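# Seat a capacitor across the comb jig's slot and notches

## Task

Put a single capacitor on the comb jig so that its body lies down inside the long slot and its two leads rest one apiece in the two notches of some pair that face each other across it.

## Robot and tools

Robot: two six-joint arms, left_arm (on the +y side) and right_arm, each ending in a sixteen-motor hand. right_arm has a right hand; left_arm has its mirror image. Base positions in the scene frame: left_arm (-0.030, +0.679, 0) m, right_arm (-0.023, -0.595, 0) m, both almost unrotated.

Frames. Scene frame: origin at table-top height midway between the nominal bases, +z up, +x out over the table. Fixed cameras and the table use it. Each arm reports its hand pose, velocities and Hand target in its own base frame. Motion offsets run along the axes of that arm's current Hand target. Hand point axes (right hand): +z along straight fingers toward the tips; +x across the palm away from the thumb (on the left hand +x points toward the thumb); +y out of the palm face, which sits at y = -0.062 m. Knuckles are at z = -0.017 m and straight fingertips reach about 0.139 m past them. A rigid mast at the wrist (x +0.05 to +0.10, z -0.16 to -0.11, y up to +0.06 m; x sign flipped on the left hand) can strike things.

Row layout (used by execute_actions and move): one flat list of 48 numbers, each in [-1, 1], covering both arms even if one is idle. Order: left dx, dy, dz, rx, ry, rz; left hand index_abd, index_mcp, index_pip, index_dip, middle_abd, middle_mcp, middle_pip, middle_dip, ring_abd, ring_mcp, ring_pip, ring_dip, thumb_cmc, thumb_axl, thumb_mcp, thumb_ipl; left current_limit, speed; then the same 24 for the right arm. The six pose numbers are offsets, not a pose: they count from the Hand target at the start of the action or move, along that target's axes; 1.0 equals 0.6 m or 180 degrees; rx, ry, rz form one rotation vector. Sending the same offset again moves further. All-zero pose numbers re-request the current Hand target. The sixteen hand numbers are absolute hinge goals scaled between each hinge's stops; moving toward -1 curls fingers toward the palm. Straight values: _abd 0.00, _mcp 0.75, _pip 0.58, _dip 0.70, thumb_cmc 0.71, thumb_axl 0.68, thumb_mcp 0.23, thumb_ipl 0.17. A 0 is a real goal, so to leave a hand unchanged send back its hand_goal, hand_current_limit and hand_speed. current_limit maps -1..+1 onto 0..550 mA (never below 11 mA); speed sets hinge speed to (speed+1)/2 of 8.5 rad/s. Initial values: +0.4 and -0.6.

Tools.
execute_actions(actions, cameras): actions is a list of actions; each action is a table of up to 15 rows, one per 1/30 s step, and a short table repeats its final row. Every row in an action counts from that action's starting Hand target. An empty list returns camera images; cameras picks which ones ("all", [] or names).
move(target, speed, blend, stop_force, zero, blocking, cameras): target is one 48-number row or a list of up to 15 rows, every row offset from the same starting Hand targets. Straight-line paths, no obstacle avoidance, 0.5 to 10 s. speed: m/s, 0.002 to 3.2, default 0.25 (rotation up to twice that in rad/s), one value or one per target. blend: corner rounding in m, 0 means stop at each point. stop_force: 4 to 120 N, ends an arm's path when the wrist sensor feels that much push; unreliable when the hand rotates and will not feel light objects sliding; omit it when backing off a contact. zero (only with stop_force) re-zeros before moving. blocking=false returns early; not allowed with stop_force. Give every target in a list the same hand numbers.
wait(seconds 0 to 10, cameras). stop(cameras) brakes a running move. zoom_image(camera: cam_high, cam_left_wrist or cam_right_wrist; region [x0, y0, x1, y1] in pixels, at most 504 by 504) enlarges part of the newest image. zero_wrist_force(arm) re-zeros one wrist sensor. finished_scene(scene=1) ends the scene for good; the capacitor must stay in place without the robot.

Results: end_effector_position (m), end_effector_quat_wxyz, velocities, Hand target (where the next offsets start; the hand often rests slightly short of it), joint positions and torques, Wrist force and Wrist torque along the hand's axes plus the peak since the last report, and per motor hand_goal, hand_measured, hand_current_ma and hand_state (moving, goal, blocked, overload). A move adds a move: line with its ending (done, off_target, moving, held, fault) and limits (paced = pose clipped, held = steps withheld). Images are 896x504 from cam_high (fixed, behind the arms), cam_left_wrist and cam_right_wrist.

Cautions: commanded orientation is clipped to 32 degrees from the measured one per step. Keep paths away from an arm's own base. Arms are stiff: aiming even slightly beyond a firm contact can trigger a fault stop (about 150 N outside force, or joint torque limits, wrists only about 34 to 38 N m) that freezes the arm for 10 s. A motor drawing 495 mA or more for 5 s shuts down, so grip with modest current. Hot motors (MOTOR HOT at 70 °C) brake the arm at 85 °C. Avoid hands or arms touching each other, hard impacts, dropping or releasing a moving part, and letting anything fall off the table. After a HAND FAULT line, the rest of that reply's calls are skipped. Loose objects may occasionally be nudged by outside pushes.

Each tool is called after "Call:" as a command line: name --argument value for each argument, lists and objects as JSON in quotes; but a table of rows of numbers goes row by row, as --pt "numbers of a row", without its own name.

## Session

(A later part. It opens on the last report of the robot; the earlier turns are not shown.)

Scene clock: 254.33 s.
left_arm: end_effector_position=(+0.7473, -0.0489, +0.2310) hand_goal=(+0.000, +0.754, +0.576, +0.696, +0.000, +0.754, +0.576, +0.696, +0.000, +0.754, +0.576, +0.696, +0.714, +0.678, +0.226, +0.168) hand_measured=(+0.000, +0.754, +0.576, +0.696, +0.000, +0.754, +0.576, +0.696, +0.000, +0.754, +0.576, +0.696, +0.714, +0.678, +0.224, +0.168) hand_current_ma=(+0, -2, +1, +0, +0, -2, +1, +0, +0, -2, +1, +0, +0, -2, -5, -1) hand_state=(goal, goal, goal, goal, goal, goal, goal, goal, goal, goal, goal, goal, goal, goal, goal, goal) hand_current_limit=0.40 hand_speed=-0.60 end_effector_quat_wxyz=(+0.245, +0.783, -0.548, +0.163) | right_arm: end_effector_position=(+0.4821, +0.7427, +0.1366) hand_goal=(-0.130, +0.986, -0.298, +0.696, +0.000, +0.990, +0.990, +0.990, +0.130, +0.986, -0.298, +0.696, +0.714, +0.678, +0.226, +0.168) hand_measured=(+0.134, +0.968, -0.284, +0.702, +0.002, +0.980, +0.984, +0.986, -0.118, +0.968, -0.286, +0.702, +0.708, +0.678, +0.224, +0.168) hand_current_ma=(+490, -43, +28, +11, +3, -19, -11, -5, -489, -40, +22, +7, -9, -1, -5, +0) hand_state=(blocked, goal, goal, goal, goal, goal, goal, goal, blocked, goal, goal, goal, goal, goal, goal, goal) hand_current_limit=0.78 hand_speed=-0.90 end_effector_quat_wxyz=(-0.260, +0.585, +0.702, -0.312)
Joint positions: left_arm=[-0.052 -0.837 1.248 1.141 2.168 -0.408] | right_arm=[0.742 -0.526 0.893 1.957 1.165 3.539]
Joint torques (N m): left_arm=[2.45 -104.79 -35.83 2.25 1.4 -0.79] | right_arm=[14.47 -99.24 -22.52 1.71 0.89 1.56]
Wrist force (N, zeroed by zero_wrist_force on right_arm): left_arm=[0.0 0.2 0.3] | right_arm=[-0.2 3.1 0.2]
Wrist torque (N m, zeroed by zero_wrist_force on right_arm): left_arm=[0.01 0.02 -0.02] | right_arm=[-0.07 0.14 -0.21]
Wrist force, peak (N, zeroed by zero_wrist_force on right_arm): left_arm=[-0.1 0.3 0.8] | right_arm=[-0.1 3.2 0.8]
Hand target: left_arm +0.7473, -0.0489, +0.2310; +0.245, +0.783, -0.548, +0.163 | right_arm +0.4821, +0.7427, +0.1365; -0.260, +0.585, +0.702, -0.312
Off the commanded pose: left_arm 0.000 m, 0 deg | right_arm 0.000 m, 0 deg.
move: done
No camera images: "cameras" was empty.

Call:
execute_actions --actions '[[[0,0,0,0,0,0,0,0.754,0.576,0.696,0,0.754,0.576,0.696,0,0.754,0.576,0.696,0.714,0.678,0.226,0.168,0.4,-0.6,0,0.00123,-0.00136,0,0,0,-0.13,0.986,-0.299,0.696,0,0.99,0.99,0.99,0.13,0.986,-0.299,0.696,0.714,0.678,0.226,0.168,0.78,-0.9],[0,0,0,0,0,0,0,0.754,0.576,0.696,0,0.754,0.576,0.696,0,0.754,0.576,0.696,0.714,0.678,0.226,0.168,0.4,-0.6,0,0.00491,-0.00545,0,0,0,-0.13,0.986,-0.299,0.696,0,0.99,0.99,0.99,0.13,0.986,-0.299,0.696,0.714,0.678,0.226,0.168,0.78,-0.9],[0,0,0,0,0,0,0,0.754,0.576,0.696,0,0.754,0.576,0.696,0,0.754,0.576,0.696,0.714,0.678,0.226,0.168,0.4,-0.6,0,0.0114,-0.01216,0,0,0,-0.13,0.986,-0.299,0.696,0,0.99,0.99,0.99,0.13,0.986,-0.299,0.696,0.714,0.678,0.226,0.168,0.78,-0.9],[0,0,0,0,0,0,0,0.754,0.576,0.696,0,0.754,0.576,0.696,0,0.754,0.576,0.696,0.714,0.678,0.226,0.168,0.4,-0.6,0,0.02084,-0.02116,0,0,0,-0.13,0.986,-0.299,0.696,0,0.99,0.99,0.99,0.13,0.986,-0.299,0.696,0.714,0.678,0.226,0.168,0.78,-0.9],[0,0,0,0,0,0,0,0.754,0.576,0.696,0,0.754,0.576,0.696,0,0.754,0.576,0.696,0.714,0.678,0.226,0.168,0.4,-0.6,0,0.03299,-0.03265,0,0,0,-0.13,0.986,-0.299,0.696,0,0.99,0.99,0.99,0.13,0.986,-0.299,0.696,0.714,0.678,0.226,0.168,0.78,-0.9],[0,0,0,0,0,0,0,0.754,0.576,0.696,0,0.754,0.576,0.696,0,0.754,0.576,0.696,0.714,0.678,0.226,0.168,0.4,-0.6,0,0.04758,-0.04687,0,0,0,-0.13,0.986,-0.299,0.696,0,0.99,0.99,0.99,0.13,0.986,-0.299,0.696,0.714,0.678,0.226,0.168,0.78,-0.9],[0,0,0,0,0,0,0,0.754,0.576,0.696,0,0.754,0.576,0.696,0,0.754,0.576,0.696,0.714,0.678,0.226,0.168,0.4,-0.6,0,0.06206,-0.0612,0,0,0,-0.13,0.986,-0.299,0.696,0,0.99,0.99,0.99,0.13,0.986,-0.299,0.696,0.714,0.678,0.226,0.168,0.78,-0.9],[0,0,0,0,0,0,0,0.754,0.576,0.696,0,0.754,0.576,0.696,0,0.754,0.576,0.696,0.714,0.678,0.226,0.168,0.4,-0.6,0,0.07395,-0.07291,0,0,0,-0.13,0.986,-0.299,0.696,0,0.99,0.99,0.99,0.13,0.986,-0.299,0.696,0.714,0.678,0.226,0.168,0.78,-0.9],[0,0,0,0,0,0,0,0.754,0.576,0.696,0,0.754,0.576,0.696,0,0.754,0.576,0.696,0.714,0.678,0.226,0.168,0.4,-0.6,0,0.08314,-0.08213,0,0,0,-0.13,0.986,-0.299,0.696,0,0.99,0.99,0.99,0.13,0.986,-0.299,0.696,0.714,0.678,0.226,0.168,0.78,-0.9],[0,0,0,0,0,0,0,0.754,0.576,0.696,0,0.754,0.576,0.696,0,0.754,0.576,0.696,0.714,0.678,0.226,0.168,0.4,-0.6,0,0.08951,-0.08895,0,0,0,-0.13,0.986,-0.299,0.696,0,0.99,0.99,0.99,0.13,0.986,-0.299,0.696,0.714,0.678,0.226,0.168,0.78,-0.9],[0,0,0,0,0,0,0,0.754,0.576,0.696,0,0.754,0.576,0.696,0,0.754,0.576,0.696,0.714,0.678,0.226,0.168,0.4,-0.6,0,0.09319,-0.09304,0,0,0,-0.13,0.986,-0.299,0.696,0,0.99,0.99,0.99,0.13,0.986,-0.299,0.696,0.714,0.678,0.226,0.168,0.78,-0.9],[0,0,0,0,0,0,0,0.754,0.576,0.696,0,0.754,0.576,0.696,0,0.754,0.576,0.696,0.714,0.678,0.226,0.168,0.4,-0.6,0,0.09442,-0.0944,0,0,0,-0.13,0.986,-0.299,0.696,0,0.99,0.99,0.99,0.13,0.986,-0.299,0.696,0.714,0.678,0.226,0.168,0.78,-0.9]]]' --cameras '["cam_right_wrist"]'

Call:
zoom_image --camera "cam_right_wrist" --region '[310, 0, 560, 140]'

Call:
zoom_image --camera "cam_right_wrist" --region '[420, 60, 520, 130]'

Scene clock: 255.97 s.
left_arm: end_effector_position=(+0.7473, -0.0489, +0.2310) hand_goal=(+0.000, +0.754, +0.576, +0.696, +0.000, +0.754, +0.576, +0.696, +0.000, +0.754, +0.576, +0.696, +0.714, +0.678, +0.226, +0.168) hand_measured=(+0.000, +0.754, +0.576, +0.696, +0.000, +0.754, +0.576, +0.696, +0.000, +0.754, +0.576, +0.696, +0.714, +0.678, +0.224, +0.168) hand_current_ma=(+0, -2, +1, +0, +0, -2, +1, +0, +0, -2, +1, +0, +0, -2, -5, -1) hand_state=(goal, goal, goal, goal, goal, goal, goal, goal, goal, goal, goal, goal, goal, goal, goal, goal) hand_current_limit=0.40 hand_speed=-0.60 end_effector_quat_wxyz=(+0.245, +0.783, -0.548, +0.163) | right_arm: end_effector_position=(+0.5596, +0.7558, +0.1324) hand_goal=(-0.130, +0.986, -0.298, +0.696, +0.000, +0.990, +0.990, +0.990, +0.130, +0.986, -0.298, +0.696, +0.714, +0.678, +0.226, +0.168) hand_measured=(+0.134, +0.972, -0.284, +0.702, +0.002, +0.980, +0.984, +0.986, -0.118, +0.978, -0.286, +0.702, +0.708, +0.678, +0.224, +0.168) hand_current_ma=(+490, -28, +28, +11, +3, -19, -11, -5, -489, -13, +24, +9, -9, -1, -5, +0) hand_state=(blocked, goal, goal, goal, goal, goal, goal, goal, blocked, goal, goal, goal, goal, goal, goal, goal) hand_current_limit=0.78 hand_speed=-0.90 end_effector_quat_wxyz=(-0.260, +0.585, +0.702, -0.311)
Joint positions: left_arm=[-0.052 -0.837 1.248 1.141 2.168 -0.408] | right_arm=[0.7 -0.391 0.631 2.094 1.193 3.507]
Joint torques (N m): left_arm=[2.24 -105.46 -35.45 2.1 1.46 -0.58] | right_arm=[-13.55 -107.42 -53.9 9 1.22 -2.84]
Wrist force (N, zeroed by zero_wrist_force on right_arm): left_arm=[-0.1 0.2 0.4] | right_arm=[-0.3 3.0 0.3]
Wrist torque (N m, zeroed by zero_wrist_force on right_arm): left_arm=[0.01 0.03 -0.01] | right_arm=[-0.01 0.12 0.04]
Wrist force, peak (N, zeroed by zero_wrist_force on right_arm): left_arm=[-0.3 1.0 0.3] | right_arm=[-0.5 4.0 -0.9]
Hand target: left_arm +0.7473, -0.0489, +0.2310; +0.245, +0.783, -0.548, +0.163 | right_arm +0.5608, +0.7571, +0.1323; -0.260, +0.585, +0.702, -0.312
Off the commanded pose: left_arm 0.000 m, 0 deg | right_arm 0.002 m, 0 deg.
camera_calibration:
cam_right_wrist: T_world_to_cam=[[0.594369, -0.684366, -0.422336, 0.265978], [0.23159, -0.357259, 0.904838, -0.0251714], [-0.770124, -0.635617, -0.0538518, 1.0418], [0, 0, 0, 1]] pos_world=[0.650052, 0.835217, 0.191211]
Images, in order (width x height): cam_right_wrist 896x504.

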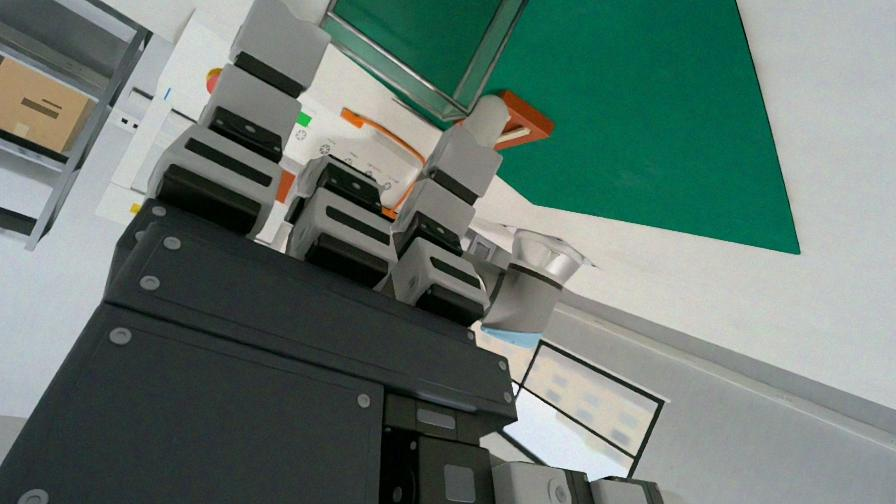

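Scaled by 2.016 from the camera's 896x504 image, which has a finer 1280x720 frame.

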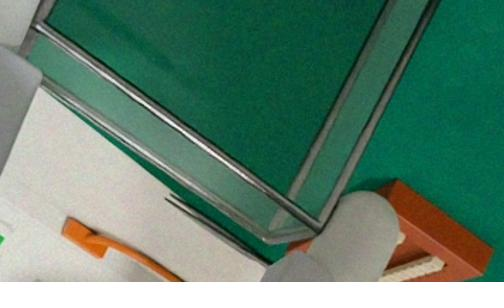

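Scaled by 5.040 from the camera's 896x504 image, which has a finer 1280x720 frame.

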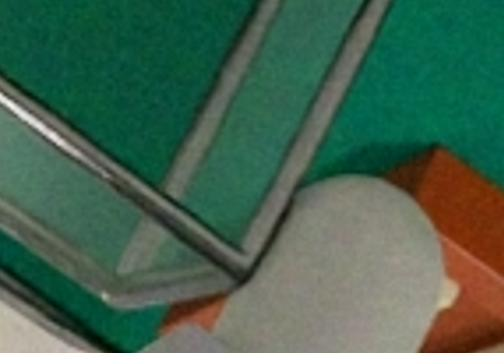

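Call:
move --pt "0 0 0 0 0 0 0 0.754 0.576 0.696 0 0.754 0.576 0.696 0 0.754 0.576 0.696 0.714 0.678 0.226 0.168 0.4 -0.6 0 0.0052 -0.002 0 0 0 -0.13 0.986 -0.299 0.696 0 0.99 0.99 0.99 0.13 0.986 -0.299 0.696 0.714 0.678 0.226 0.168 0.78 -0.9" --speed 0.02 --cameras '["cam_right_wrist"]'

Call:
zoom_image --camera "cam_right_wrist" --region '[310, 0, 560, 140]'

Call:
zoom_image --camera "cam_right_wrist" --region '[420, 60, 520, 130]'

Scene clock: 257.47 s.
left_arm: end_effector_position=(+0.7473, -0.0489, +0.2310) hand_goal=(+0.000, +0.754, +0.576, +0.696, +0.000, +0.754, +0.576, +0.696, +0.000, +0.754, +0.576, +0.696, +0.714, +0.678, +0.226, +0.168) hand_measured=(+0.000, +0.754, +0.576, +0.696, +0.000, +0.754, +0.576, +0.696, +0.000, +0.754, +0.576, +0.696, +0.714, +0.678, +0.224, +0.168) hand_current_ma=(+0, -2, +1, +0, +0, -2, +1, +0, +0, -2, +1, +0, +0, -2, -5, -1) hand_state=(goal, goal, goal, goal, goal, goal, goal, goal, goal, goal, goal, goal, goal, goal, goal, goal) hand_current_limit=0.40 hand_speed=-0.60 end_effector_quat_wxyz=(+0.245, +0.783, -0.548, +0.163) | right_arm: end_effector_position=(+0.5637, +0.7576, +0.1308) hand_goal=(-0.130, +0.986, -0.298, +0.696, +0.000, +0.990, +0.990, +0.990, +0.130, +0.986, -0.298, +0.696, +0.714, +0.678, +0.226, +0.168) hand_measured=(+0.134, +0.978, -0.284, +0.702, +0.002, +0.980, +0.984, +0.986, -0.118, +0.986, -0.286, +0.702, +0.708, +0.678, +0.224, +0.168) hand_current_ma=(+490, -12, +28, +11, +3, -19, -11, -5, -489, -1, +24, +9, -9, -1, -5, +0) hand_state=(blocked, goal, goal, goal, goal, goal, goal, goal, blocked, goal, goal, goal, goal, goal, goal, goal) hand_current_limit=0.78 hand_speed=-0.90 end_effector_quat_wxyz=(-0.260, +0.585, +0.702, -0.312)
Joint positions: left_arm=[-0.052 -0.837 1.248 1.141 2.168 -0.408] | right_arm=[0.699 -0.377 0.607 2.107 1.194 3.506]
Joint torques (N m): left_arm=[2.67 -104.36 -35.1 1.96 1.37 -0.58] | right_arm=[-12.75 -104.08 -52.28 7.31 1.27 -2.81]
Wrist force (N, zeroed by zero_wrist_force on right_arm): left_arm=[-0.4 0.0 0.4] | right_arm=[-1.3 0.7 -3.4]
Wrist torque (N m, zeroed by zero_wrist_force on right_arm): left_arm=[-0.01 0.07 -0.04] | right_arm=[0.37 0.13 -0.07]
Wrist force, peak (N, zeroed by zero_wrist_force on right_arm): left_arm=[-0.1 0.3 1.1] | right_arm=[-1.3 0.8 -3.5]
Hand target: left_arm +0.7473, -0.0489, +0.2310; +0.245, +0.783, -0.548, +0.163 | right_arm +0.5637, +0.7576, +0.1308; -0.260, +0.585, +0.702, -0.312
Off the commanded pose: left_arm 0.000 m, 0 deg | right_arm 0.000 m, 0 deg.
move: done
camera_calibration:
cam_right_wrist: T_world_to_cam=[[0.594346, -0.684717, -0.421801, 0.264356], [0.233281, -0.355152, 0.905233, -0.0267256], [-0.769632, -0.63642, -0.0513523, 1.046], [0, 0, 0, 1]] pos_world=[0.654151, 0.837213, 0.189413]
Images, in order (width x height): cam_right_wrist 896x504.

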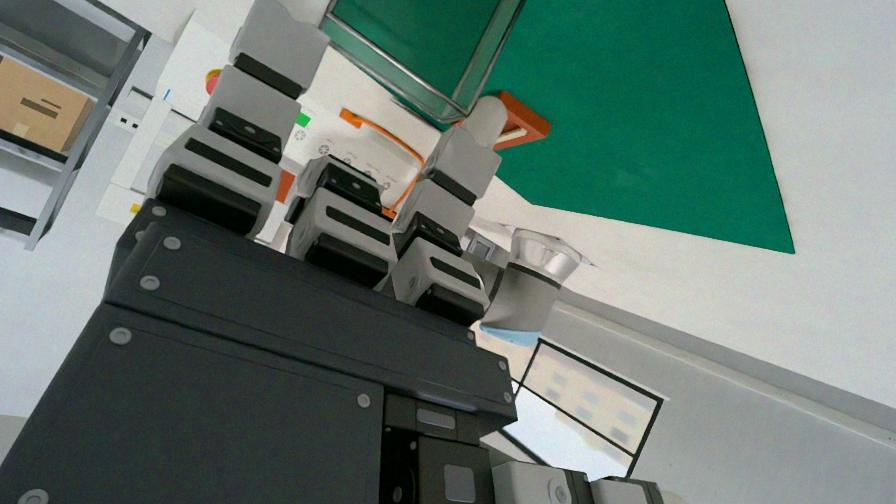

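Scaled by 2.016 from the camera's 896x504 image, which has a finer 1280x720 frame.

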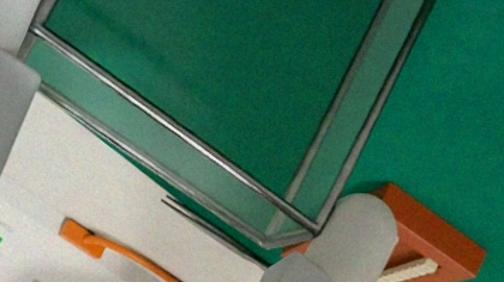

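Scaled by 5.040 from the camera's 896x504 image, which has a finer 1280x720 frame.

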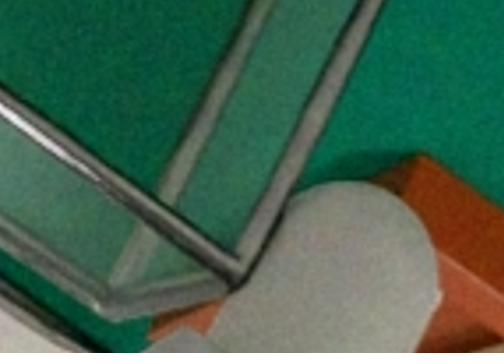

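Call:
move --target '[0,0,0,0,0,0,0,0.754,0.576,0.696,0,0.754,0.576,0.696,0,0.754,0.576,0.696,0.714,0.678,0.226,0.168,0.4,-0.6,0,-0.0016,-0.0014,0,0,0,-0.13,0.986,-0.299,0.696,0,0.99,0.99,0.99,0.13,0.986,-0.299,0.696,0.714,0.678,0.226,0.168,0.78,-0.9]' --speed 0.02 --cameras '["cam_high","cam_right_wrist"]'

Scene clock: 259.07 s.
left_arm: end_effector_position=(+0.7473, -0.0489, +0.2310) hand_goal=(+0.000, +0.754, +0.576, +0.696, +0.000, +0.754, +0.576, +0.696, +0.000, +0.754, +0.576, +0.696, +0.714, +0.678, +0.226, +0.168) hand_measured=(+0.000, +0.754, +0.576, +0.696, +0.000, +0.754, +0.576, +0.696, +0.000, +0.754, +0.576, +0.696, +0.714, +0.678, +0.224, +0.168) hand_current_ma=(+0, -2, +1, +0, +0, -2, +1, +0, +0, -2, +1, +0, +0, -2, -5, -1) hand_state=(goal, goal, goal, goal, goal, goal, goal, goal, goal, goal, goal, goal, goal, goal, goal, goal) hand_current_limit=0.40 hand_speed=-0.60 end_effector_quat_wxyz=(+0.245, +0.783, -0.548, +0.163) | right_arm: end_effector_position=(+0.5637, +0.7576, +0.1320) hand_goal=(-0.130, +0.986, -0.298, +0.696, +0.000, +0.990, +0.990, +0.990, +0.130, +0.986, -0.298, +0.696, +0.714, +0.678, +0.226, +0.168) hand_measured=(+0.134, +0.972, -0.284, +0.702, +0.002, +0.980, +0.984, +0.986, -0.118, +0.980, -0.286, +0.702, +0.708, +0.678, +0.224, +0.168) hand_current_ma=(+490, -29, +28, +11, +3, -19, -11, -5, -489, -8, +24, +9, -9, -1, -5, +0) hand_state=(blocked, goal, goal, goal, goal, goal, goal, goal, blocked, goal, goal, goal, goal, goal, goal, goal) hand_current_limit=0.78 hand_speed=-0.90 end_effector_quat_wxyz=(-0.260, +0.585, +0.702, -0.312)
Joint positions: left_arm=[-0.052 -0.837 1.248 1.141 2.168 -0.408] | right_arm=[0.699 -0.378 0.606 2.109 1.194 3.506]
Joint torques (N m): left_arm=[2.31 -104.15 -34.84 2.32 1.51 -0.89] | right_arm=[-10.88 -141.96 -53.6 8.96 0.84 -2.45]
Wrist force (N, zeroed by zero_wrist_force on right_arm): left_arm=[-0.2 0.3 -0.1] | right_arm=[-0.1 2.9 0.3]
Wrist torque (N m, zeroed by zero_wrist_force on right_arm): left_arm=[0.06 0.02 -0.02] | right_arm=[-0.02 0.11 0.04]
Wrist force, peak (N, zeroed by zero_wrist_force on right_arm): left_arm=[-0.4 -0.1 0.9] | right_arm=[-1.3 0.8 -3.6]
Hand target: left_arm +0.7473, -0.0489, +0.2310; +0.245, +0.783, -0.548, +0.163 | right_arm +0.5637, +0.7576, +0.1321; -0.260, +0.585, +0.702, -0.312
Off the commanded pose: left_arm 0.000 m, 0 deg | right_arm 0.000 m, 0 deg.
move: done
camera_calibration:
cam_right_wrist: T_world_to_cam=[[0.594366, -0.6847, -0.421799, 0.264835], [0.233378, -0.355072, 0.90524, -0.0279442], [-0.769587, -0.636482, -0.051249, 1.04607], [0, 0, 0, 1]] pos_world=[0.654151, 0.837213, 0.190613]
Images, in order (width x height): cam_high 896x504, cam_right_wrist 896x504.

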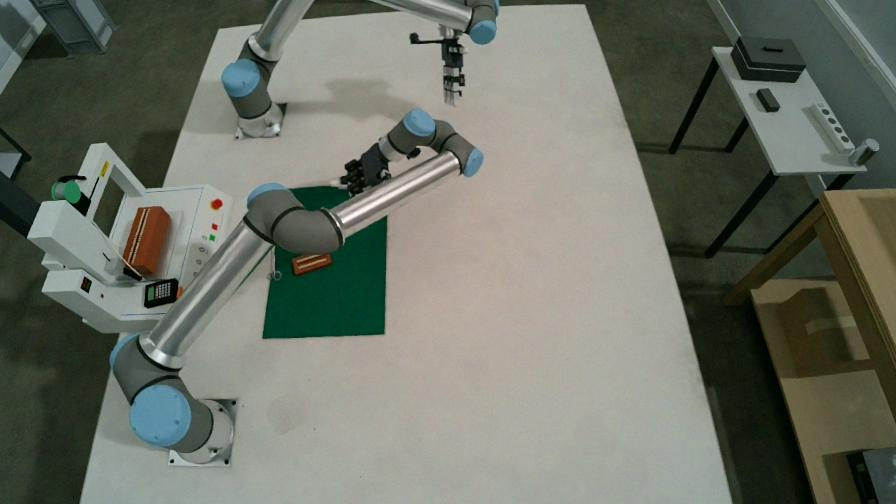

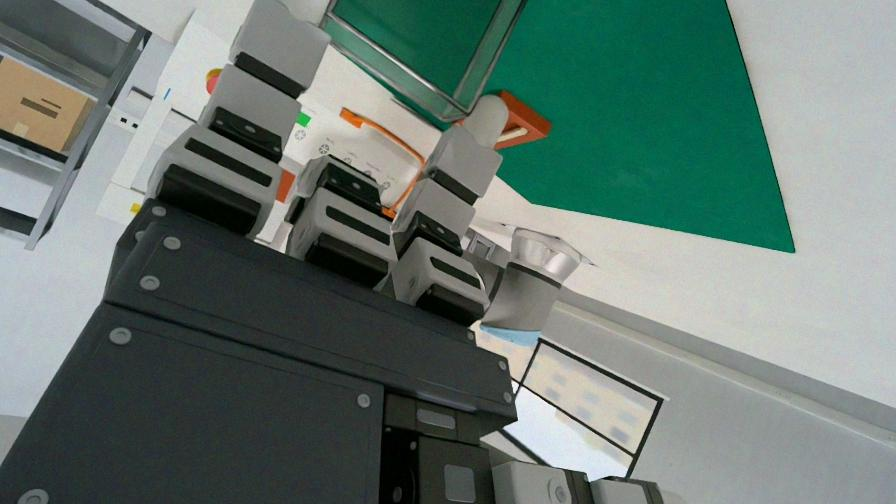

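Call:
move --target '[0,0,0,0,0,0,0,0.754,0.576,0.696,0,0.754,0.576,0.696,0,0.754,0.576,0.696,0.714,0.678,0.226,0.168,0.4,-0.6,0,0.0008,0.0007,0,0,0,-0.13,0.986,-0.299,0.696,0,0.99,0.99,0.99,0.13,0.986,-0.299,0.696,0.714,0.678,0.226,0.168,0.78,-0.9]' --speed 0.02

Call:
zoom_image --camera "cam_right_wrist" --region '[230, 0, 560, 180]'

Scene clock: 259.87 s.
left_arm: end_effector_position=(+0.7473, -0.0489, +0.2310) hand_goal=(+0.000, +0.754, +0.576, +0.696, +0.000, +0.754, +0.576, +0.696, +0.000, +0.754, +0.576, +0.696, +0.714, +0.678, +0.226, +0.168) hand_measured=(+0.000, +0.754, +0.576, +0.696, +0.000, +0.754, +0.576, +0.696, +0.000, +0.754, +0.576, +0.696, +0.714, +0.678, +0.224, +0.168) hand_current_ma=(+0, -2, +1, +0, +0, -2, +1, +0, +0, -2, +1, +0, +0, -2, -5, -1) hand_state=(goal, goal, goal, goal, goal, goal, goal, goal, goal, goal, goal, goal, goal, goal, goal, goal) hand_current_limit=0.40 hand_speed=-0.60 end_effector_quat_wxyz=(+0.245, +0.783, -0.548, +0.163) | right_arm: end_effector_position=(+0.5638, +0.7576, +0.1316) hand_goal=(-0.130, +0.986, -0.298, +0.696, +0.000, +0.990, +0.990, +0.990, +0.130, +0.986, -0.298, +0.696, +0.714, +0.678, +0.226, +0.168) hand_measured=(+0.134, +0.972, -0.284, +0.702, +0.002, +0.980, +0.984, +0.986, -0.118, +0.982, -0.286, +0.702, +0.708, +0.678, +0.224, +0.168) hand_current_ma=(+490, -28, +28, +11, +3, -19, -11, -5, -489, -6, +24, +9, -9, -1, -5, +0) hand_state=(blocked, goal, goal, goal, goal, goal, goal, goal, blocked, goal, goal, goal, goal, goal, goal, goal) hand_current_limit=0.78 hand_speed=-0.90 end_effector_quat_wxyz=(-0.260, +0.585, +0.702, -0.312)
Joint positions: left_arm=[-0.052 -0.837 1.248 1.141 2.168 -0.408] | right_arm=[0.699 -0.377 0.606 2.108 1.194 3.506]
Joint torques (N m): left_arm=[0.53 -105.71 -35.87 2.07 1.46 -0.77] | right_arm=[-8.19 -102.85 -26.34 0.77 0.67 -1.9]
Wrist force (N, zeroed by zero_wrist_force on right_arm): left_arm=[0.1 0.3 0.7] | right_arm=[-0.7 1.2 -2.5]
Wrist torque (N m, zeroed by zero_wrist_force on right_arm): left_arm=[-0.01 0.01 0.00] | right_arm=[0.29 0.17 -0.02]
Wrist force, peak (N, zeroed by zero_wrist_force on right_arm): left_arm=[0.0 0.8 0.5] | right_arm=[-0.1 3.1 0.1]
Hand target: left_arm +0.7473, -0.0489, +0.2310; +0.245, +0.783, -0.548, +0.163 | right_arm +0.5637, +0.7576, +0.1315; -0.260, +0.585, +0.702, -0.312
Off the commanded pose: left_arm 0.000 m, 0 deg | right_arm 0.000 m, 0 deg.
move: done

Scaled by 1.527 from the camera's 896x504 image, which has a finer 1280x720 frame.
This view is cut from an older image: the scene may have changed since it was taken.

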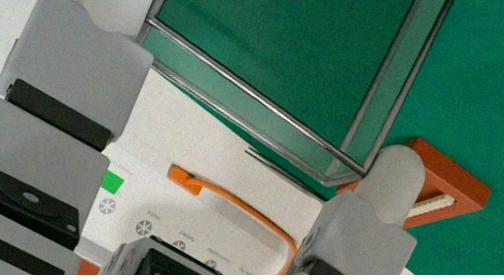

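Call:
move --target '[0,0,0,0,0,0,0,0.754,0.576,0.696,0,0.754,0.576,0.696,0,0.754,0.576,0.696,0.714,0.678,0.226,0.168,0.4,-0.6,0,0,0,0,0,0,0.23,0.986,-0.299,0.696,0,0.99,0.99,0.99,-0.23,0.986,-0.299,0.696,0.714,0.678,0.226,0.168,0.4,-0.9]' --speed 0.02 --cameras '["cam_right_wrist"]'

Scene clock: 261.03 s.
left_arm: end_effector_position=(+0.7473, -0.0489, +0.2310) hand_goal=(+0.000, +0.754, +0.576, +0.696, +0.000, +0.754, +0.576, +0.696, +0.000, +0.754, +0.576, +0.696, +0.714, +0.678, +0.226, +0.168) hand_measured=(+0.000, +0.754, +0.576, +0.696, +0.000, +0.754, +0.576, +0.696, +0.000, +0.754, +0.576, +0.696, +0.714, +0.678, +0.224, +0.168) hand_current_ma=(+0, -2, +1, +0, +0, -2, +1, +0, +0, -2, +1, +0, +0, -2, -5, -1) hand_state=(goal, goal, goal, goal, goal, goal, goal, goal, goal, goal, goal, goal, goal, goal, goal, goal) hand_current_limit=0.40 hand_speed=-0.60 end_effector_quat_wxyz=(+0.245, +0.783, -0.548, +0.163) | right_arm: end_effector_position=(+0.5637, +0.7576, +0.1314) hand_goal=(+0.230, +0.986, -0.298, +0.696, +0.000, +0.990, +0.990, +0.990, -0.230, +0.986, -0.298, +0.696, +0.714, +0.678, +0.226, +0.168) hand_measured=(+0.226, +0.976, -0.296, +0.700, +0.002, +0.980, +0.984, +0.986, -0.226, +0.980, -0.296, +0.698, +0.708, +0.678, +0.224, +0.168) hand_current_ma=(-4, -20, +2, +4, +3, -19, -11, -5, +4, -8, +2, +4, -9, -1, -5, +0) hand_state=(goal, goal, goal, goal, goal, goal, goal, goal, goal, goal, goal, goal, goal, goal, goal, goal) hand_current_limit=0.40 hand_speed=-0.90 end_effector_quat_wxyz=(-0.260, +0.585, +0.702, -0.312)
Joint positions: left_arm=[-0.052 -0.837 1.248 1.141 2.168 -0.408] | right_arm=[0.699 -0.377 0.606 2.108 1.194 3.506]
Joint torques (N m): left_arm=[1.3 -105.23 -35.72 2.34 1.46 -0.97] | right_arm=[-4.29 -107.58 -25.66 2.21 0.58 -1.39]
Wrist force (N, zeroed by zero_wrist_force on right_arm): left_arm=[-0.1 0.1 0.5] | right_arm=[-0.1 2.2 -0.6]
Wrist torque (N m, zeroed by zero_wrist_force on right_arm): left_arm=[-0.02 0.02 -0.01] | right_arm=[0.07 0.13 0.04]
Wrist force, peak (N, zeroed by zero_wrist_force on right_arm): left_arm=[-0.2 0.4 0.7] | right_arm=[-0.2 0.9 -3.1]
Hand target: left_arm +0.7473, -0.0489, +0.2310; +0.245, +0.783, -0.548, +0.163 | right_arm +0.5637, +0.7576, +0.1315; -0.260, +0.585, +0.702, -0.312
Off the commanded pose: left_arm 0.000 m, 0 deg | right_arm 0.000 m, 0 deg.
move: done
camera_calibration:
cam_right_wrist: T_world_to_cam=[[0.594366, -0.6847, -0.421799, 0.264582], [0.233378, -0.355072, 0.90524, -0.027401], [-0.769587, -0.636482, -0.051249, 1.04603], [0, 0, 0, 1]] pos_world=[0.654151, 0.837213, 0.190013]
Images, in order (width x height): cam_right_wrist 896x504.

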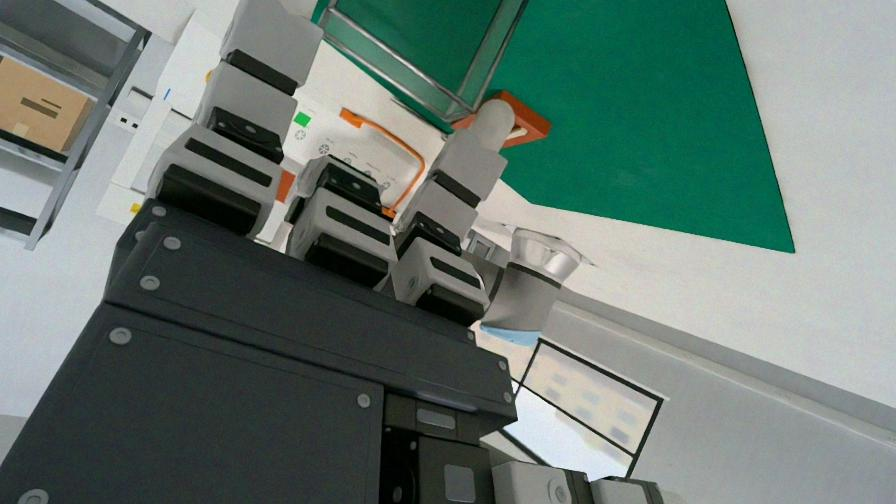

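Call:
move --pt "0 0 0 0 0 0 0 0.754 0.576 0.696 0 0.754 0.576 0.696 0 0.754 0.576 0.696 0.714 0.678 0.226 0.168 0.4 -0.6 0 -0.0743 -0.0669 0 0 0 0.23 0.986 -0.299 0.696 0 0.99 0.99 0.99 -0.23 0.986 -0.299 0.696 0.714 0.678 0.226 0.168 0.4 -0.9" --pt "0 0 0 0 0 0 0 0.754 0.576 0.696 0 0.754 0.576 0.696 0 0.754 0.576 0.696 0.714 0.678 0.226 0.168 0.4 -0.6 0.2272 -0.02 -0.1723 -0.2667 0 0 0.23 0.986 -0.299 0.696 0 0.99 0.99 0.99 -0.23 0.986 -0.299 0.696 0.714 0.678 0.226 0.168 0.4 -0.9" --pt "0 0 0 0 0 0 0 0.754 0.576 0.696 0 0.754 0.576 0.696 0 0.754 0.576 0.696 0.714 0.678 0.226 0.168 0.4 -0.6 0.2272 0.0662 -0.0947 -0.2667 0 0 0.23 0.986 -0.299 0.696 0 0.99 0.99 0.99 -0.23 0.986 -0.299 0.696 0.714 0.678 0.226 0.168 0.4 -0.9" --speed '[0.04,0.2,0.15]' --blend '[0.005,0.03,0]' --cameras '["cam_right_wrist","cam_high"]'

Call:
zoom_image --camera "cam_right_wrist" --region '[330, 150, 580, 360]'

Scene clock: 268.13 s.
left_arm: end_effector_position=(+0.7473, -0.0489, +0.2310) hand_goal=(+0.000, +0.754, +0.576, +0.696, +0.000, +0.754, +0.576, +0.696, +0.000, +0.754, +0.576, +0.696, +0.714, +0.678, +0.226, +0.168) hand_measured=(+0.000, +0.754, +0.576, +0.696, +0.000, +0.754, +0.576, +0.696, +0.000, +0.754, +0.576, +0.696, +0.714, +0.678, +0.224, +0.168) hand_current_ma=(+0, -2, +1, +0, +0, -2, +1, +0, +0, -2, +1, +0, +0, -2, -5, -1) hand_state=(goal, goal, goal, goal, goal, goal, goal, goal, goal, goal, goal, goal, goal, goal, goal, goal) hand_current_limit=0.40 hand_speed=-0.60 end_effector_quat_wxyz=(+0.245, +0.783, -0.548, +0.163) | right_arm: end_effector_position=(+0.6068, +0.9041, +0.1401) hand_goal=(+0.230, +0.986, -0.298, +0.696, +0.000, +0.990, +0.990, +0.990, -0.230, +0.986, -0.298, +0.696, +0.714, +0.678, +0.226, +0.168) hand_measured=(+0.226, +0.980, -0.296, +0.700, +0.002, +0.980, +0.984, +0.986, -0.226, +0.980, -0.296, +0.698, +0.712, +0.678, +0.224, +0.168) hand_current_ma=(-4, -11, +2, +4, +3, -19, -11, -5, +4, -9, +2, +4, -3, -1, -5, +0) hand_state=(goal, goal, goal, goal, goal, goal, goal, goal, goal, goal, goal, goal, goal, goal, goal, goal) hand_current_limit=0.40 hand_speed=-0.90 end_effector_quat_wxyz=(+0.000, +0.640, +0.768, +0.000)
Joint positions: left_arm=[-0.052 -0.837 1.248 1.141 2.168 -0.408] | right_arm=[0.886 -0.316 0.288 1.597 1.572 3.847]
Joint torques (N m): left_arm=[2.06 -105.47 -35.42 2.02 1.69 -0.73] | right_arm=[-13.42 -144.76 -25.72 0.86 -1.89 -1.78]
Wrist force (N, zeroed by zero_wrist_force on right_arm): left_arm=[0.0 0.1 0.4] | right_arm=[0.1 0.5 -0.2]
Wrist torque (N m, zeroed by zero_wrist_force on right_arm): left_arm=[0.00 0.02 0.00] | right_arm=[-0.02 -0.01 -0.27]
Wrist force, peak (N, zeroed by zero_wrist_force on right_arm): left_arm=[-0.3 0.0 1.1] | right_arm=[-0.1 2.7 -0.3]
Hand target: left_arm +0.7473, -0.0489, +0.2310; +0.245, +0.783, -0.548, +0.163 | right_arm +0.6068, +0.9041, +0.1400; +0.000, +0.640, +0.768, +0.000
Off the commanded pose: left_arm 0.000 m, 0 deg | right_arm 0.000 m, 0 deg.
move: done
camera_calibration:
cam_right_wrist: T_world_to_cam=[[0.75261, -0.65568, 0.0605133, 0.153136], [-0.482221, -0.486256, 0.72871, 0.584318], [-0.448376, -0.577615, -0.682144, 1.01305], [0, 0, 0, 1]] pos_world=[0.620744, 0.969686, 0.255978]
Images, in order (width x height): cam_high 896x504, cam_right_wrist 896x504.

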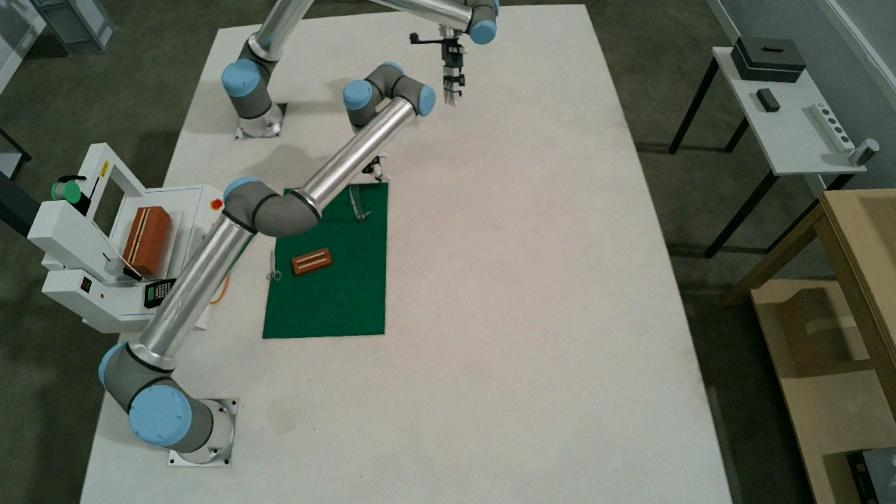

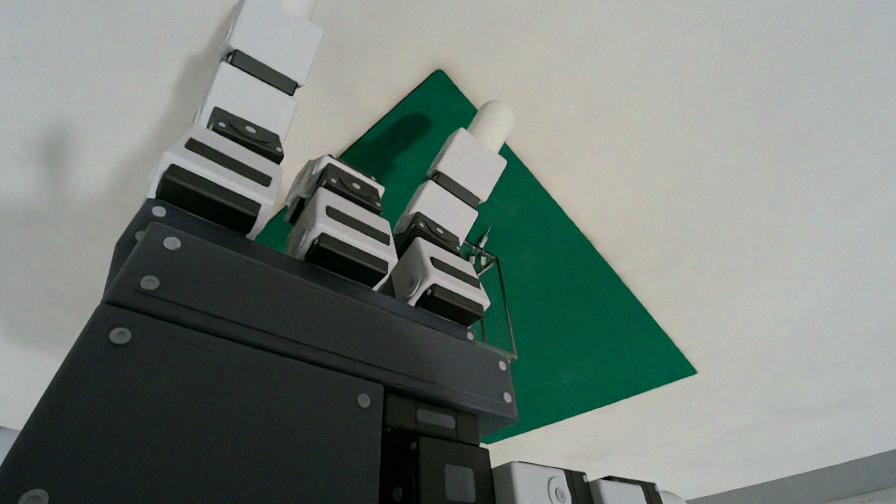

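Scaled by 2.016 from the camera's 896x504 image, which has a finer 1280x720 frame.

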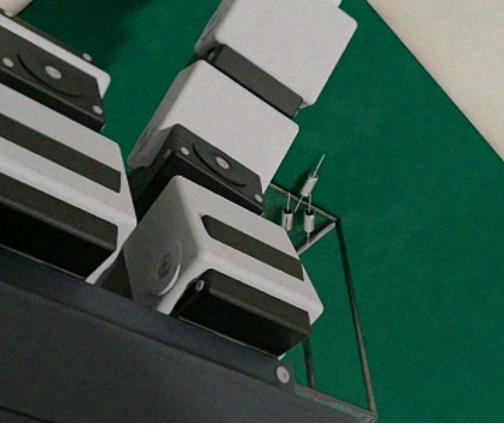

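Call:
move --target '[0,0,0,0,0,0,0,0.754,0.576,0.696,0,0.754,0.576,0.696,0,0.754,0.576,0.696,0.714,0.678,0.226,0.168,0.4,-0.6,0.0695,-0.0552,0,0,0,0,0,0.99,0.99,0.99,0,0.99,0.99,0.99,0,0.99,0.99,0.99,0.714,0.678,0.226,0.168,0.4,-0.3]' --speed 0.15 --cameras '["cam_right_wrist"]'

Call:
zoom_image --camera "cam_right_wrist" --region '[430, 150, 640, 380]'

Scene clock: 269.63 s.
left_arm: end_effector_position=(+0.7473, -0.0489, +0.2310) hand_goal=(+0.000, +0.754, +0.576, +0.696, +0.000, +0.754, +0.576, +0.696, +0.000, +0.754, +0.576, +0.696, +0.714, +0.678, +0.226, +0.168) hand_measured=(+0.000, +0.754, +0.576, +0.696, +0.000, +0.754, +0.576, +0.696, +0.000, +0.754, +0.576, +0.696, +0.714, +0.678, +0.224, +0.168) hand_current_ma=(+0, -2, +1, +0, +0, -2, +1, +0, +0, -2, +1, +0, +0, -2, -5, -1) hand_state=(goal, goal, goal, goal, goal, goal, goal, goal, goal, goal, goal, goal, goal, goal, goal, goal) hand_current_limit=0.40 hand_speed=-0.60 end_effector_quat_wxyz=(+0.245, +0.783, -0.548, +0.163) | right_arm: end_effector_position=(+0.5666, +0.9389, +0.1399) hand_goal=(+0.000, +0.990, +0.990, +0.990, +0.000, +0.990, +0.990, +0.990, +0.000, +0.990, +0.990, +0.990, +0.714, +0.678, +0.226, +0.168) hand_measured=(+0.002, +0.982, +0.984, +0.986, +0.002, +0.980, +0.984, +0.986, -0.002, +0.982, +0.984, +0.986, +0.712, +0.678, +0.224, +0.168) hand_current_ma=(+3, -16, -10, -4, +3, -19, -11, -5, -3, -14, -10, -4, -3, -1, -5, +0) hand_state=(goal, goal, goal, goal, goal, goal, goal, goal, goal, goal, goal, goal, goal, goal, goal, goal) hand_current_limit=0.40 hand_speed=-0.30 end_effector_quat_wxyz=(+0.000, +0.640, +0.768, +0.001)
Joint positions: left_arm=[-0.052 -0.837 1.248 1.141 2.168 -0.408] | right_arm=[0.937 -0.214 0.082 1.702 1.571 3.897]
Joint torques (N m): left_arm=[2.9 -104.84 -35.08 1.95 1.16 -0.79] | right_arm=[14.56 -109.63 -54.22 7.95 1.14 1.64]
Wrist force (N, zeroed by zero_wrist_force on right_arm): left_arm=[-0.1 -0.1 0.5] | right_arm=[0.4 0.0 -0.5]
Wrist torque (N m, zeroed by zero_wrist_force on right_arm): left_arm=[-0.05 0.03 -0.01] | right_arm=[-0.10 -0.05 -0.24]
Wrist force, peak (N, zeroed by zero_wrist_force on right_arm): left_arm=[-0.1 0.2 0.9] | right_arm=[-0.7 1.3 -0.6]
Hand target: left_arm +0.7473, -0.0489, +0.2310; +0.245, +0.783, -0.548, +0.163 | right_arm +0.5667, +0.9392, +0.1400; +0.000, +0.640, +0.768, +0.000
Off the commanded pose: left_arm 0.000 m, 0 deg | right_arm 0.000 m, 0 deg.
move: done
camera_calibration:
cam_right_wrist: T_world_to_cam=[[0.752739, -0.65555, 0.0603199, 0.206062], [-0.482499, -0.487046, 0.727998, 0.582896], [-0.44786, -0.577097, -0.68292, 1.0144], [0, 0, 0, 1]] pos_world=[0.580445, 1.00439, 0.255978]
Images, in order (width x height): cam_right_wrist 896x504.

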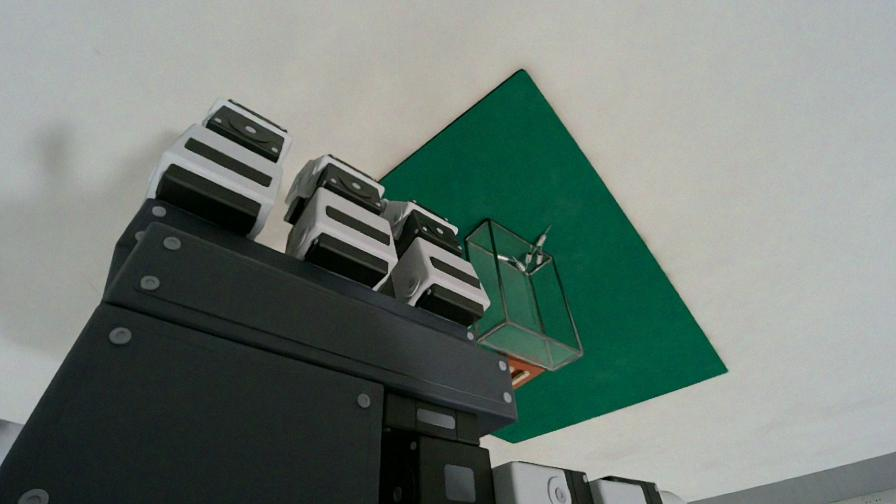

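Scaled by 2.191 from the camera's 896x504 image, which has a finer 1280x720 frame.

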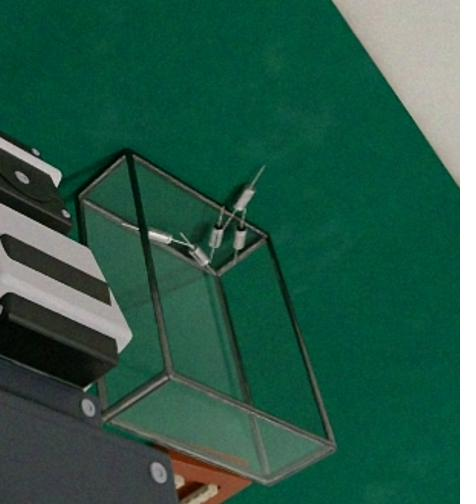

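Call:
move --pt "0 0 0 0 0 0 0 0.754 0.576 0.696 0 0.754 0.576 0.696 0 0.754 0.576 0.696 0.714 0.678 0.226 0.168 0.4 -0.6 -0.1231 -0.224 0 0 0 0 0 0.99 0.99 0.99 0 0.99 0.99 0.99 0 0.99 0.99 0.99 0.714 0.678 0.226 0.168 0.4 -0.3" --pt "0 0 0 0 0 0 0 0.754 0.576 0.696 0 0.754 0.576 0.696 0 0.754 0.576 0.696 0.714 0.678 0.226 0.168 0.4 -0.6 -0.1231 -0.224 0.075 0 0 0 0 0.99 0.99 0.99 0 0.99 0.99 0.99 0 0.99 0.99 0.99 0.714 0.678 0.226 0.168 0.4 -0.3" --speed 0.15 --blend '[0.02,0]' --cameras '["cam_right_wrist"]'

Call:
zoom_image --camera "cam_right_wrist" --region '[500, 0, 790, 250]'

Scene clock: 273.07 s.
left_arm: end_effector_position=(+0.7473, -0.0489, +0.2310) hand_goal=(+0.000, +0.754, +0.576, +0.696, +0.000, +0.754, +0.576, +0.696, +0.000, +0.754, +0.576, +0.696, +0.714, +0.678, +0.226, +0.168) hand_measured=(+0.000, +0.754, +0.576, +0.696, +0.000, +0.754, +0.576, +0.696, +0.000, +0.754, +0.576, +0.696, +0.714, +0.678, +0.224, +0.168) hand_current_ma=(+0, -2, +1, +0, +0, -2, +1, +0, +0, -2, +1, +0, +0, -2, -5, -1) hand_state=(goal, goal, goal, goal, goal, goal, goal, goal, goal, goal, goal, goal, goal, goal, goal, goal) hand_current_limit=0.40 hand_speed=-0.60 end_effector_quat_wxyz=(+0.245, +0.783, -0.548, +0.163) | right_arm: end_effector_position=(+0.4479, +0.8423, +0.0950) hand_goal=(+0.000, +0.990, +0.990, +0.990, +0.000, +0.990, +0.990, +0.990, +0.000, +0.990, +0.990, +0.990, +0.714, +0.678, +0.226, +0.168) hand_measured=(+0.002, +0.982, +0.984, +0.986, +0.002, +0.980, +0.984, +0.986, -0.002, +0.982, +0.984, +0.986, +0.712, +0.678, +0.224, +0.168) hand_current_ma=(+3, -16, -10, -4, +3, -19, -11, -5, -3, -14, -9, -4, -3, -1, -5, +0) hand_state=(goal, goal, goal, goal, goal, goal, goal, goal, goal, goal, goal, goal, goal, goal, goal, goal) hand_current_limit=0.40 hand_speed=-0.30 end_effector_quat_wxyz=(+0.000, +0.640, +0.768, +0.000)
Joint positions: left_arm=[-0.052 -0.837 1.248 1.141 2.168 -0.408] | right_arm=[0.98 -0.639 1.005 1.204 1.572 3.94]
Joint torques (N m): left_arm=[2 -104.67 -34.3 2.13 1.35 -0.87] | right_arm=[15.07 -91.42 -21.97 0.99 -2.01 -0.61]
Wrist force (N, zeroed by zero_wrist_force on right_arm): left_arm=[-0.7 0.0 0.5] | right_arm=[0.2 0.2 -0.4]
Wrist torque (N m, zeroed by zero_wrist_force on right_arm): left_arm=[-0.03 0.11 -0.06] | right_arm=[-0.10 0.02 -0.28]
Wrist force, peak (N, zeroed by zero_wrist_force on right_arm): left_arm=[-0.1 0.2 1.0] | right_arm=[-0.4 0.2 -1.1]
Hand target: left_arm +0.7473, -0.0489, +0.2310; +0.245, +0.783, -0.548, +0.163 | right_arm +0.4479, +0.8423, +0.0948; +0.000, +0.640, +0.768, +0.000
Off the commanded pose: left_arm 0.000 m, 0 deg | right_arm 0.000 m, 0 deg.
move: done
camera_calibration:
cam_right_wrist: T_world_to_cam=[[0.752539, -0.655761, 0.0605231, 0.235032], [-0.482337, -0.486273, 0.728622, 0.510521], [-0.448371, -0.577509, -0.682237, 0.875326], [0, 0, 0, 1]] pos_world=[0.461843, 0.907886, 0.210978]
Images, in order (width x height): cam_right_wrist 896x504.

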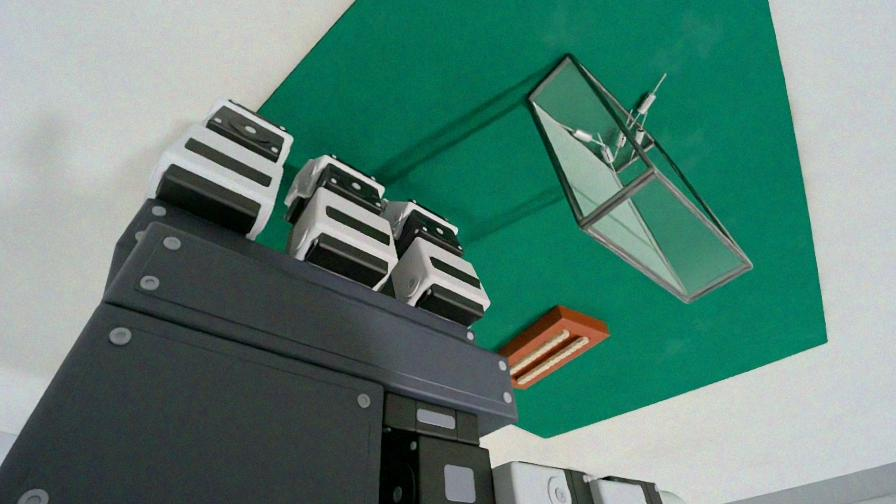

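Scaled by 1.738 from the camera's 896x504 image, which has a finer 1280x720 frame.

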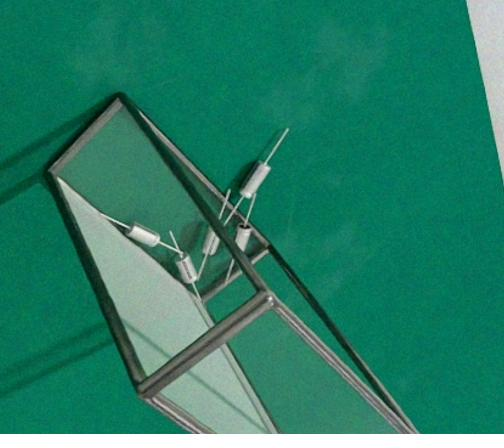

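Call:
zoom_image --camera "cam_right_wrist" --region '[560, 60, 680, 180]'

Scaled by 4.200 from the camera's 896x504 image, which has a finer 1280x720 frame.

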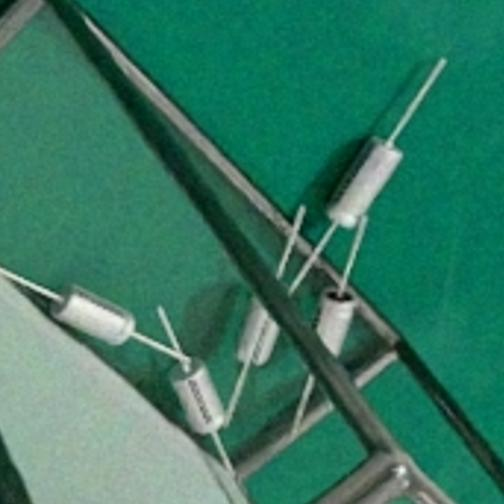

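Call:
move --pt "0 0 0 0 0 0 0 0.754 0.576 0.696 0 0.754 0.576 0.696 0 0.754 0.576 0.696 0.714 0.678 0.226 0.168 0.4 -0.6 0 0 -0.175 0 0 0 0 0.99 0.99 0.99 0 0.99 0.99 0.99 0 0.99 0.99 0.99 0.714 0.678 0.226 0.168 0.4 -0.3" --pt "0 0 0 0 0 0 0 0.754 0.576 0.696 0 0.754 0.576 0.696 0 0.754 0.576 0.696 0.714 0.678 0.226 0.168 0.4 -0.6 -0.2008 0.2592 -0.175 0.25 0 0 0 0.99 0.99 0.99 0 0.99 0.99 0.99 0 0.99 0.99 0.99 0.714 0.678 0.226 0.168 0.4 -0.3" --pt "0 0 0 0 0 0 0 0.754 0.576 0.696 0 0.754 0.576 0.696 0 0.754 0.576 0.696 0.714 0.678 0.226 0.168 0.4 -0.6 -0.2008 0.2592 -0.175 0.25 0 0 0 -0.479 -0.737 0.406 0 0.754 0.576 0.696 0 -0.479 -0.737 0.406 0.714 0.678 0.226 0.168 0.4 -0.3" --speed 0.3 --blend '[0.02,0,0]' --cameras '["cam_right_wrist"]'

Scene clock: 280.23 s.
left_arm: end_effector_position=(+0.7473, -0.0489, +0.2310) hand_goal=(+0.000, +0.754, +0.576, +0.696, +0.000, +0.754, +0.576, +0.696, +0.000, +0.754, +0.576, +0.696, +0.714, +0.678, +0.226, +0.168) hand_measured=(+0.000, +0.754, +0.576, +0.696, +0.000, +0.754, +0.576, +0.696, +0.000, +0.754, +0.576, +0.696, +0.714, +0.678, +0.224, +0.168) hand_current_ma=(+0, -2, +1, +0, +0, -2, +1, +0, +0, -2, +1, +0, +0, -2, -5, -1) hand_state=(goal, goal, goal, goal, goal, goal, goal, goal, goal, goal, goal, goal, goal, goal, goal, goal) hand_current_limit=0.40 hand_speed=-0.60 end_effector_quat_wxyz=(+0.245, +0.783, -0.548, +0.163) | right_arm: end_effector_position=(+0.6225, +0.7518, +0.2000) hand_goal=(+0.000, -0.478, -0.736, +0.406, +0.000, +0.754, +0.576, +0.696, +0.000, -0.478, -0.736, +0.406, +0.714, +0.678, +0.226, +0.168) hand_measured=(+0.002, -0.462, -0.730, +0.410, +0.002, +0.748, +0.576, +0.698, -0.002, -0.464, -0.730, +0.410, +0.710, +0.678, +0.224, +0.168) hand_current_ma=(+3, +35, +10, +4, +3, -10, +1, +3, -3, +31, +9, +4, -6, -1, -5, +0) hand_state=(goal, goal, goal, goal, goal, goal, goal, goal, goal, goal, goal, goal, goal, goal, goal, goal) hand_current_limit=0.40 hand_speed=-0.30 end_effector_quat_wxyz=(-0.245, +0.592, +0.710, -0.294)
Joint positions: left_arm=[-0.052 -0.837 1.248 1.141 2.168 -0.408] | right_arm=[0.665 -0.309 0.33 2.274 1.236 3.498]
Joint torques (N m): left_arm=[1.22 -104.58 -34.98 1.94 1.33 -0.99] | right_arm=[-12.14 -108.45 -54.39 8.21 1.13 -2.77]
Wrist force (N, zeroed by zero_wrist_force on right_arm): left_arm=[0.0 -0.1 0.3] | right_arm=[0.1 2.1 -0.7]
Wrist torque (N m, zeroed by zero_wrist_force on right_arm): left_arm=[-0.03 0.02 0.00] | right_arm=[0.27 0.07 0.05]
Wrist force, peak (N, zeroed by zero_wrist_force on right_arm): left_arm=[-0.2 0.4 0.9] | right_arm=[-0.7 2.7 -1.3]
Hand target: left_arm +0.7473, -0.0489, +0.2310; +0.245, +0.783, -0.548, +0.163 | right_arm +0.6225, +0.7518, +0.2000; -0.245, +0.592, +0.710, -0.294
Off the commanded pose: left_arm 0.000 m, 0 deg | right_arm 0.000 m, 0 deg.
move: done
camera_calibration:
cam_right_wrist: T_world_to_cam=[[0.615512, -0.680816, -0.397032, 0.233572], [0.186399, -0.363722, 0.912667, -0.0710129], [-0.765768, -0.635764, -0.0969719, 1.09733], [0, 0, 0, 1]] pos_world=[0.709773, 0.830835, 0.263957]
Images, in order (width x height): cam_right_wrist 896x504.

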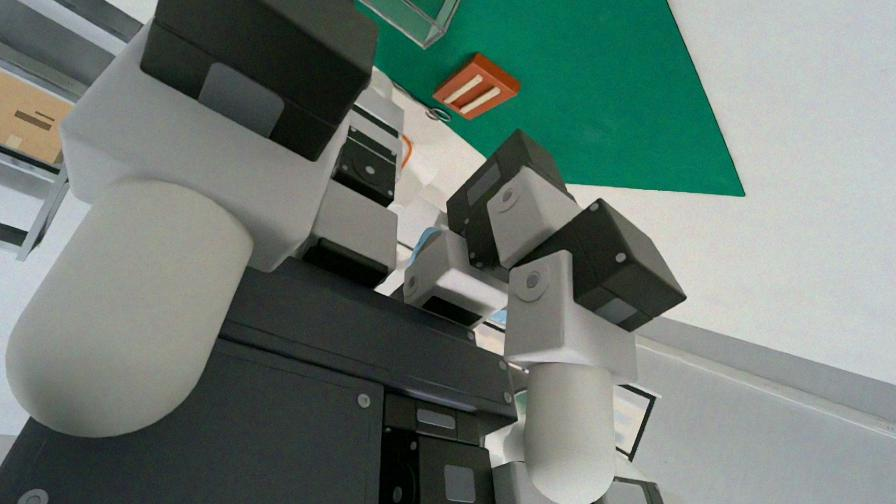

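Call:
move --pt "0 0 0 0 0 0 0 0.754 0.576 0.696 0 0.754 0.576 0.696 0 0.754 0.576 0.696 0.714 0.678 0.226 0.168 0.4 -0.6 -0.075 0 0 0 0 0 0 -0.479 -0.737 0.406 0 -0.479 -0.737 0.406 0 0.754 0.576 0.696 0.714 0.678 0.226 0.168 0.4 -0.3" --pt "0 0 0 0 0 0 0 0.754 0.576 0.696 0 0.754 0.576 0.696 0 0.754 0.576 0.696 0.714 0.678 0.226 0.168 0.4 -0.6 -0.075 0.1526 0.1526 0 0 0 0 -0.479 -0.737 0.406 0 -0.479 -0.737 0.406 0 0.754 0.576 0.696 0.714 0.678 0.226 0.168 0.4 -0.3" --speed 0.15 --cameras '["cam_right_wrist"]'

Scene clock: 282.57 s.
left_arm: end_effector_position=(+0.7473, -0.0489, +0.2310) hand_goal=(+0.000, +0.754, +0.576, +0.696, +0.000, +0.754, +0.576, +0.696, +0.000, +0.754, +0.576, +0.696, +0.714, +0.678, +0.226, +0.168) hand_measured=(+0.000, +0.754, +0.576, +0.696, +0.000, +0.754, +0.576, +0.696, +0.000, +0.754, +0.576, +0.696, +0.714, +0.678, +0.224, +0.168) hand_current_ma=(+0, -2, +1, +0, +0, -2, +1, +0, +0, -2, +1, +0, +0, -2, -5, -1) hand_state=(goal, goal, goal, goal, goal, goal, goal, goal, goal, goal, goal, goal, goal, goal, goal, goal) hand_current_limit=0.40 hand_speed=-0.60 end_effector_quat_wxyz=(+0.245, +0.783, -0.548, +0.163) | right_arm: end_effector_position=(+0.6307, +0.7075, +0.0707) hand_goal=(+0.000, -0.478, -0.736, +0.406, +0.000, -0.478, -0.736, +0.406, +0.000, +0.754, +0.576, +0.696, +0.714, +0.678, +0.226, +0.168) hand_measured=(+0.002, -0.462, -0.730, +0.410, +0.002, -0.464, -0.728, +0.410, -0.002, +0.738, +0.570, +0.694, +0.710, +0.678, +0.224, +0.168) hand_current_ma=(+3, +35, +9, +4, +3, +29, +11, +4, -3, -37, -9, -3, -7, -1, -5, +0) hand_state=(goal, goal, goal, goal, goal, goal, goal, goal, goal, goal, goal, goal, goal, goal, goal, goal) hand_current_limit=0.40 hand_speed=-0.30 end_effector_quat_wxyz=(-0.245, +0.592, +0.710, -0.294)
Joint positions: left_arm=[-0.052 -0.837 1.248 1.141 2.168 -0.408] | right_arm=[0.627 -0.337 0.617 2.024 1.261 3.468]
Joint torques (N m): left_arm=[4.02 -106.09 -35.09 1.81 1.37 -1.08] | right_arm=[-3.77 -103.15 -53.91 1.24 -1.84 0]
Wrist force (N, zeroed by zero_wrist_force on right_arm): left_arm=[-0.2 0.1 -0.1] | right_arm=[0.0 2.1 -0.4]
Wrist torque (N m, zeroed by zero_wrist_force on right_arm): left_arm=[0.03 0.03 -0.02] | right_arm=[0.24 0.09 0.05]
Wrist force, peak (N, zeroed by zero_wrist_force on right_arm): left_arm=[-0.9 0.5 -0.1] | right_arm=[-0.2 3.0 -0.1]
Hand target: left_arm +0.7473, -0.0489, +0.2310; +0.245, +0.783, -0.548, +0.163 | right_arm +0.6307, +0.7076, +0.0705; -0.245, +0.592, +0.710, -0.294
Off the commanded pose: left_arm 0.000 m, 0 deg | right_arm 0.000 m, 0 deg.
move: done
camera_calibration:
cam_right_wrist: T_world_to_cam=[[0.615505, -0.680826, -0.397027, 0.147001], [0.186563, -0.363578, 0.912691, 0.0292109], [-0.765734, -0.635836, -0.0967674, 1.0629], [0, 0, 0, 1]] pos_world=[0.717973, 0.786535, 0.134557]
Images, in order (width x height): cam_right_wrist 896x504.

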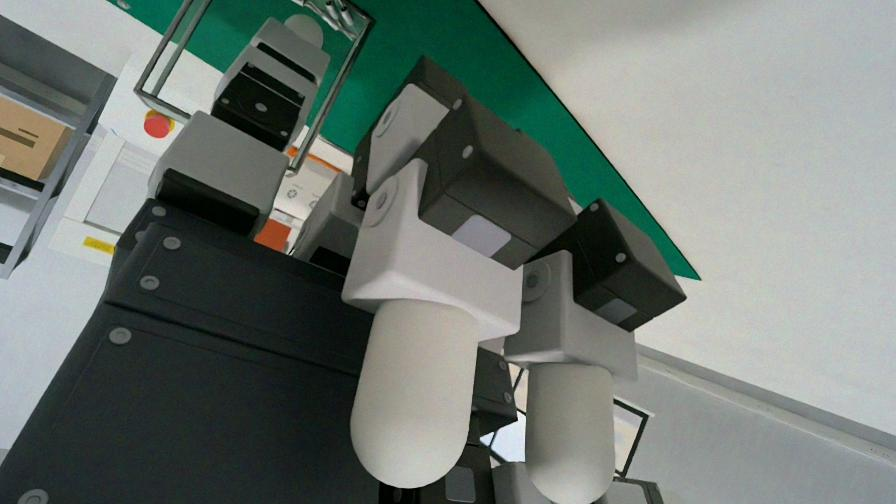

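Call:
zoom_image --camera "cam_right_wrist" --region '[220, 0, 420, 110]'

Scaled by 2.520 from the camera's 896x504 image, which has a finer 1280x720 frame.

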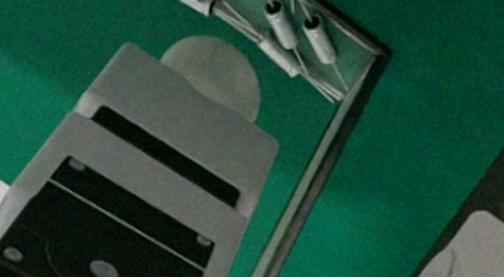

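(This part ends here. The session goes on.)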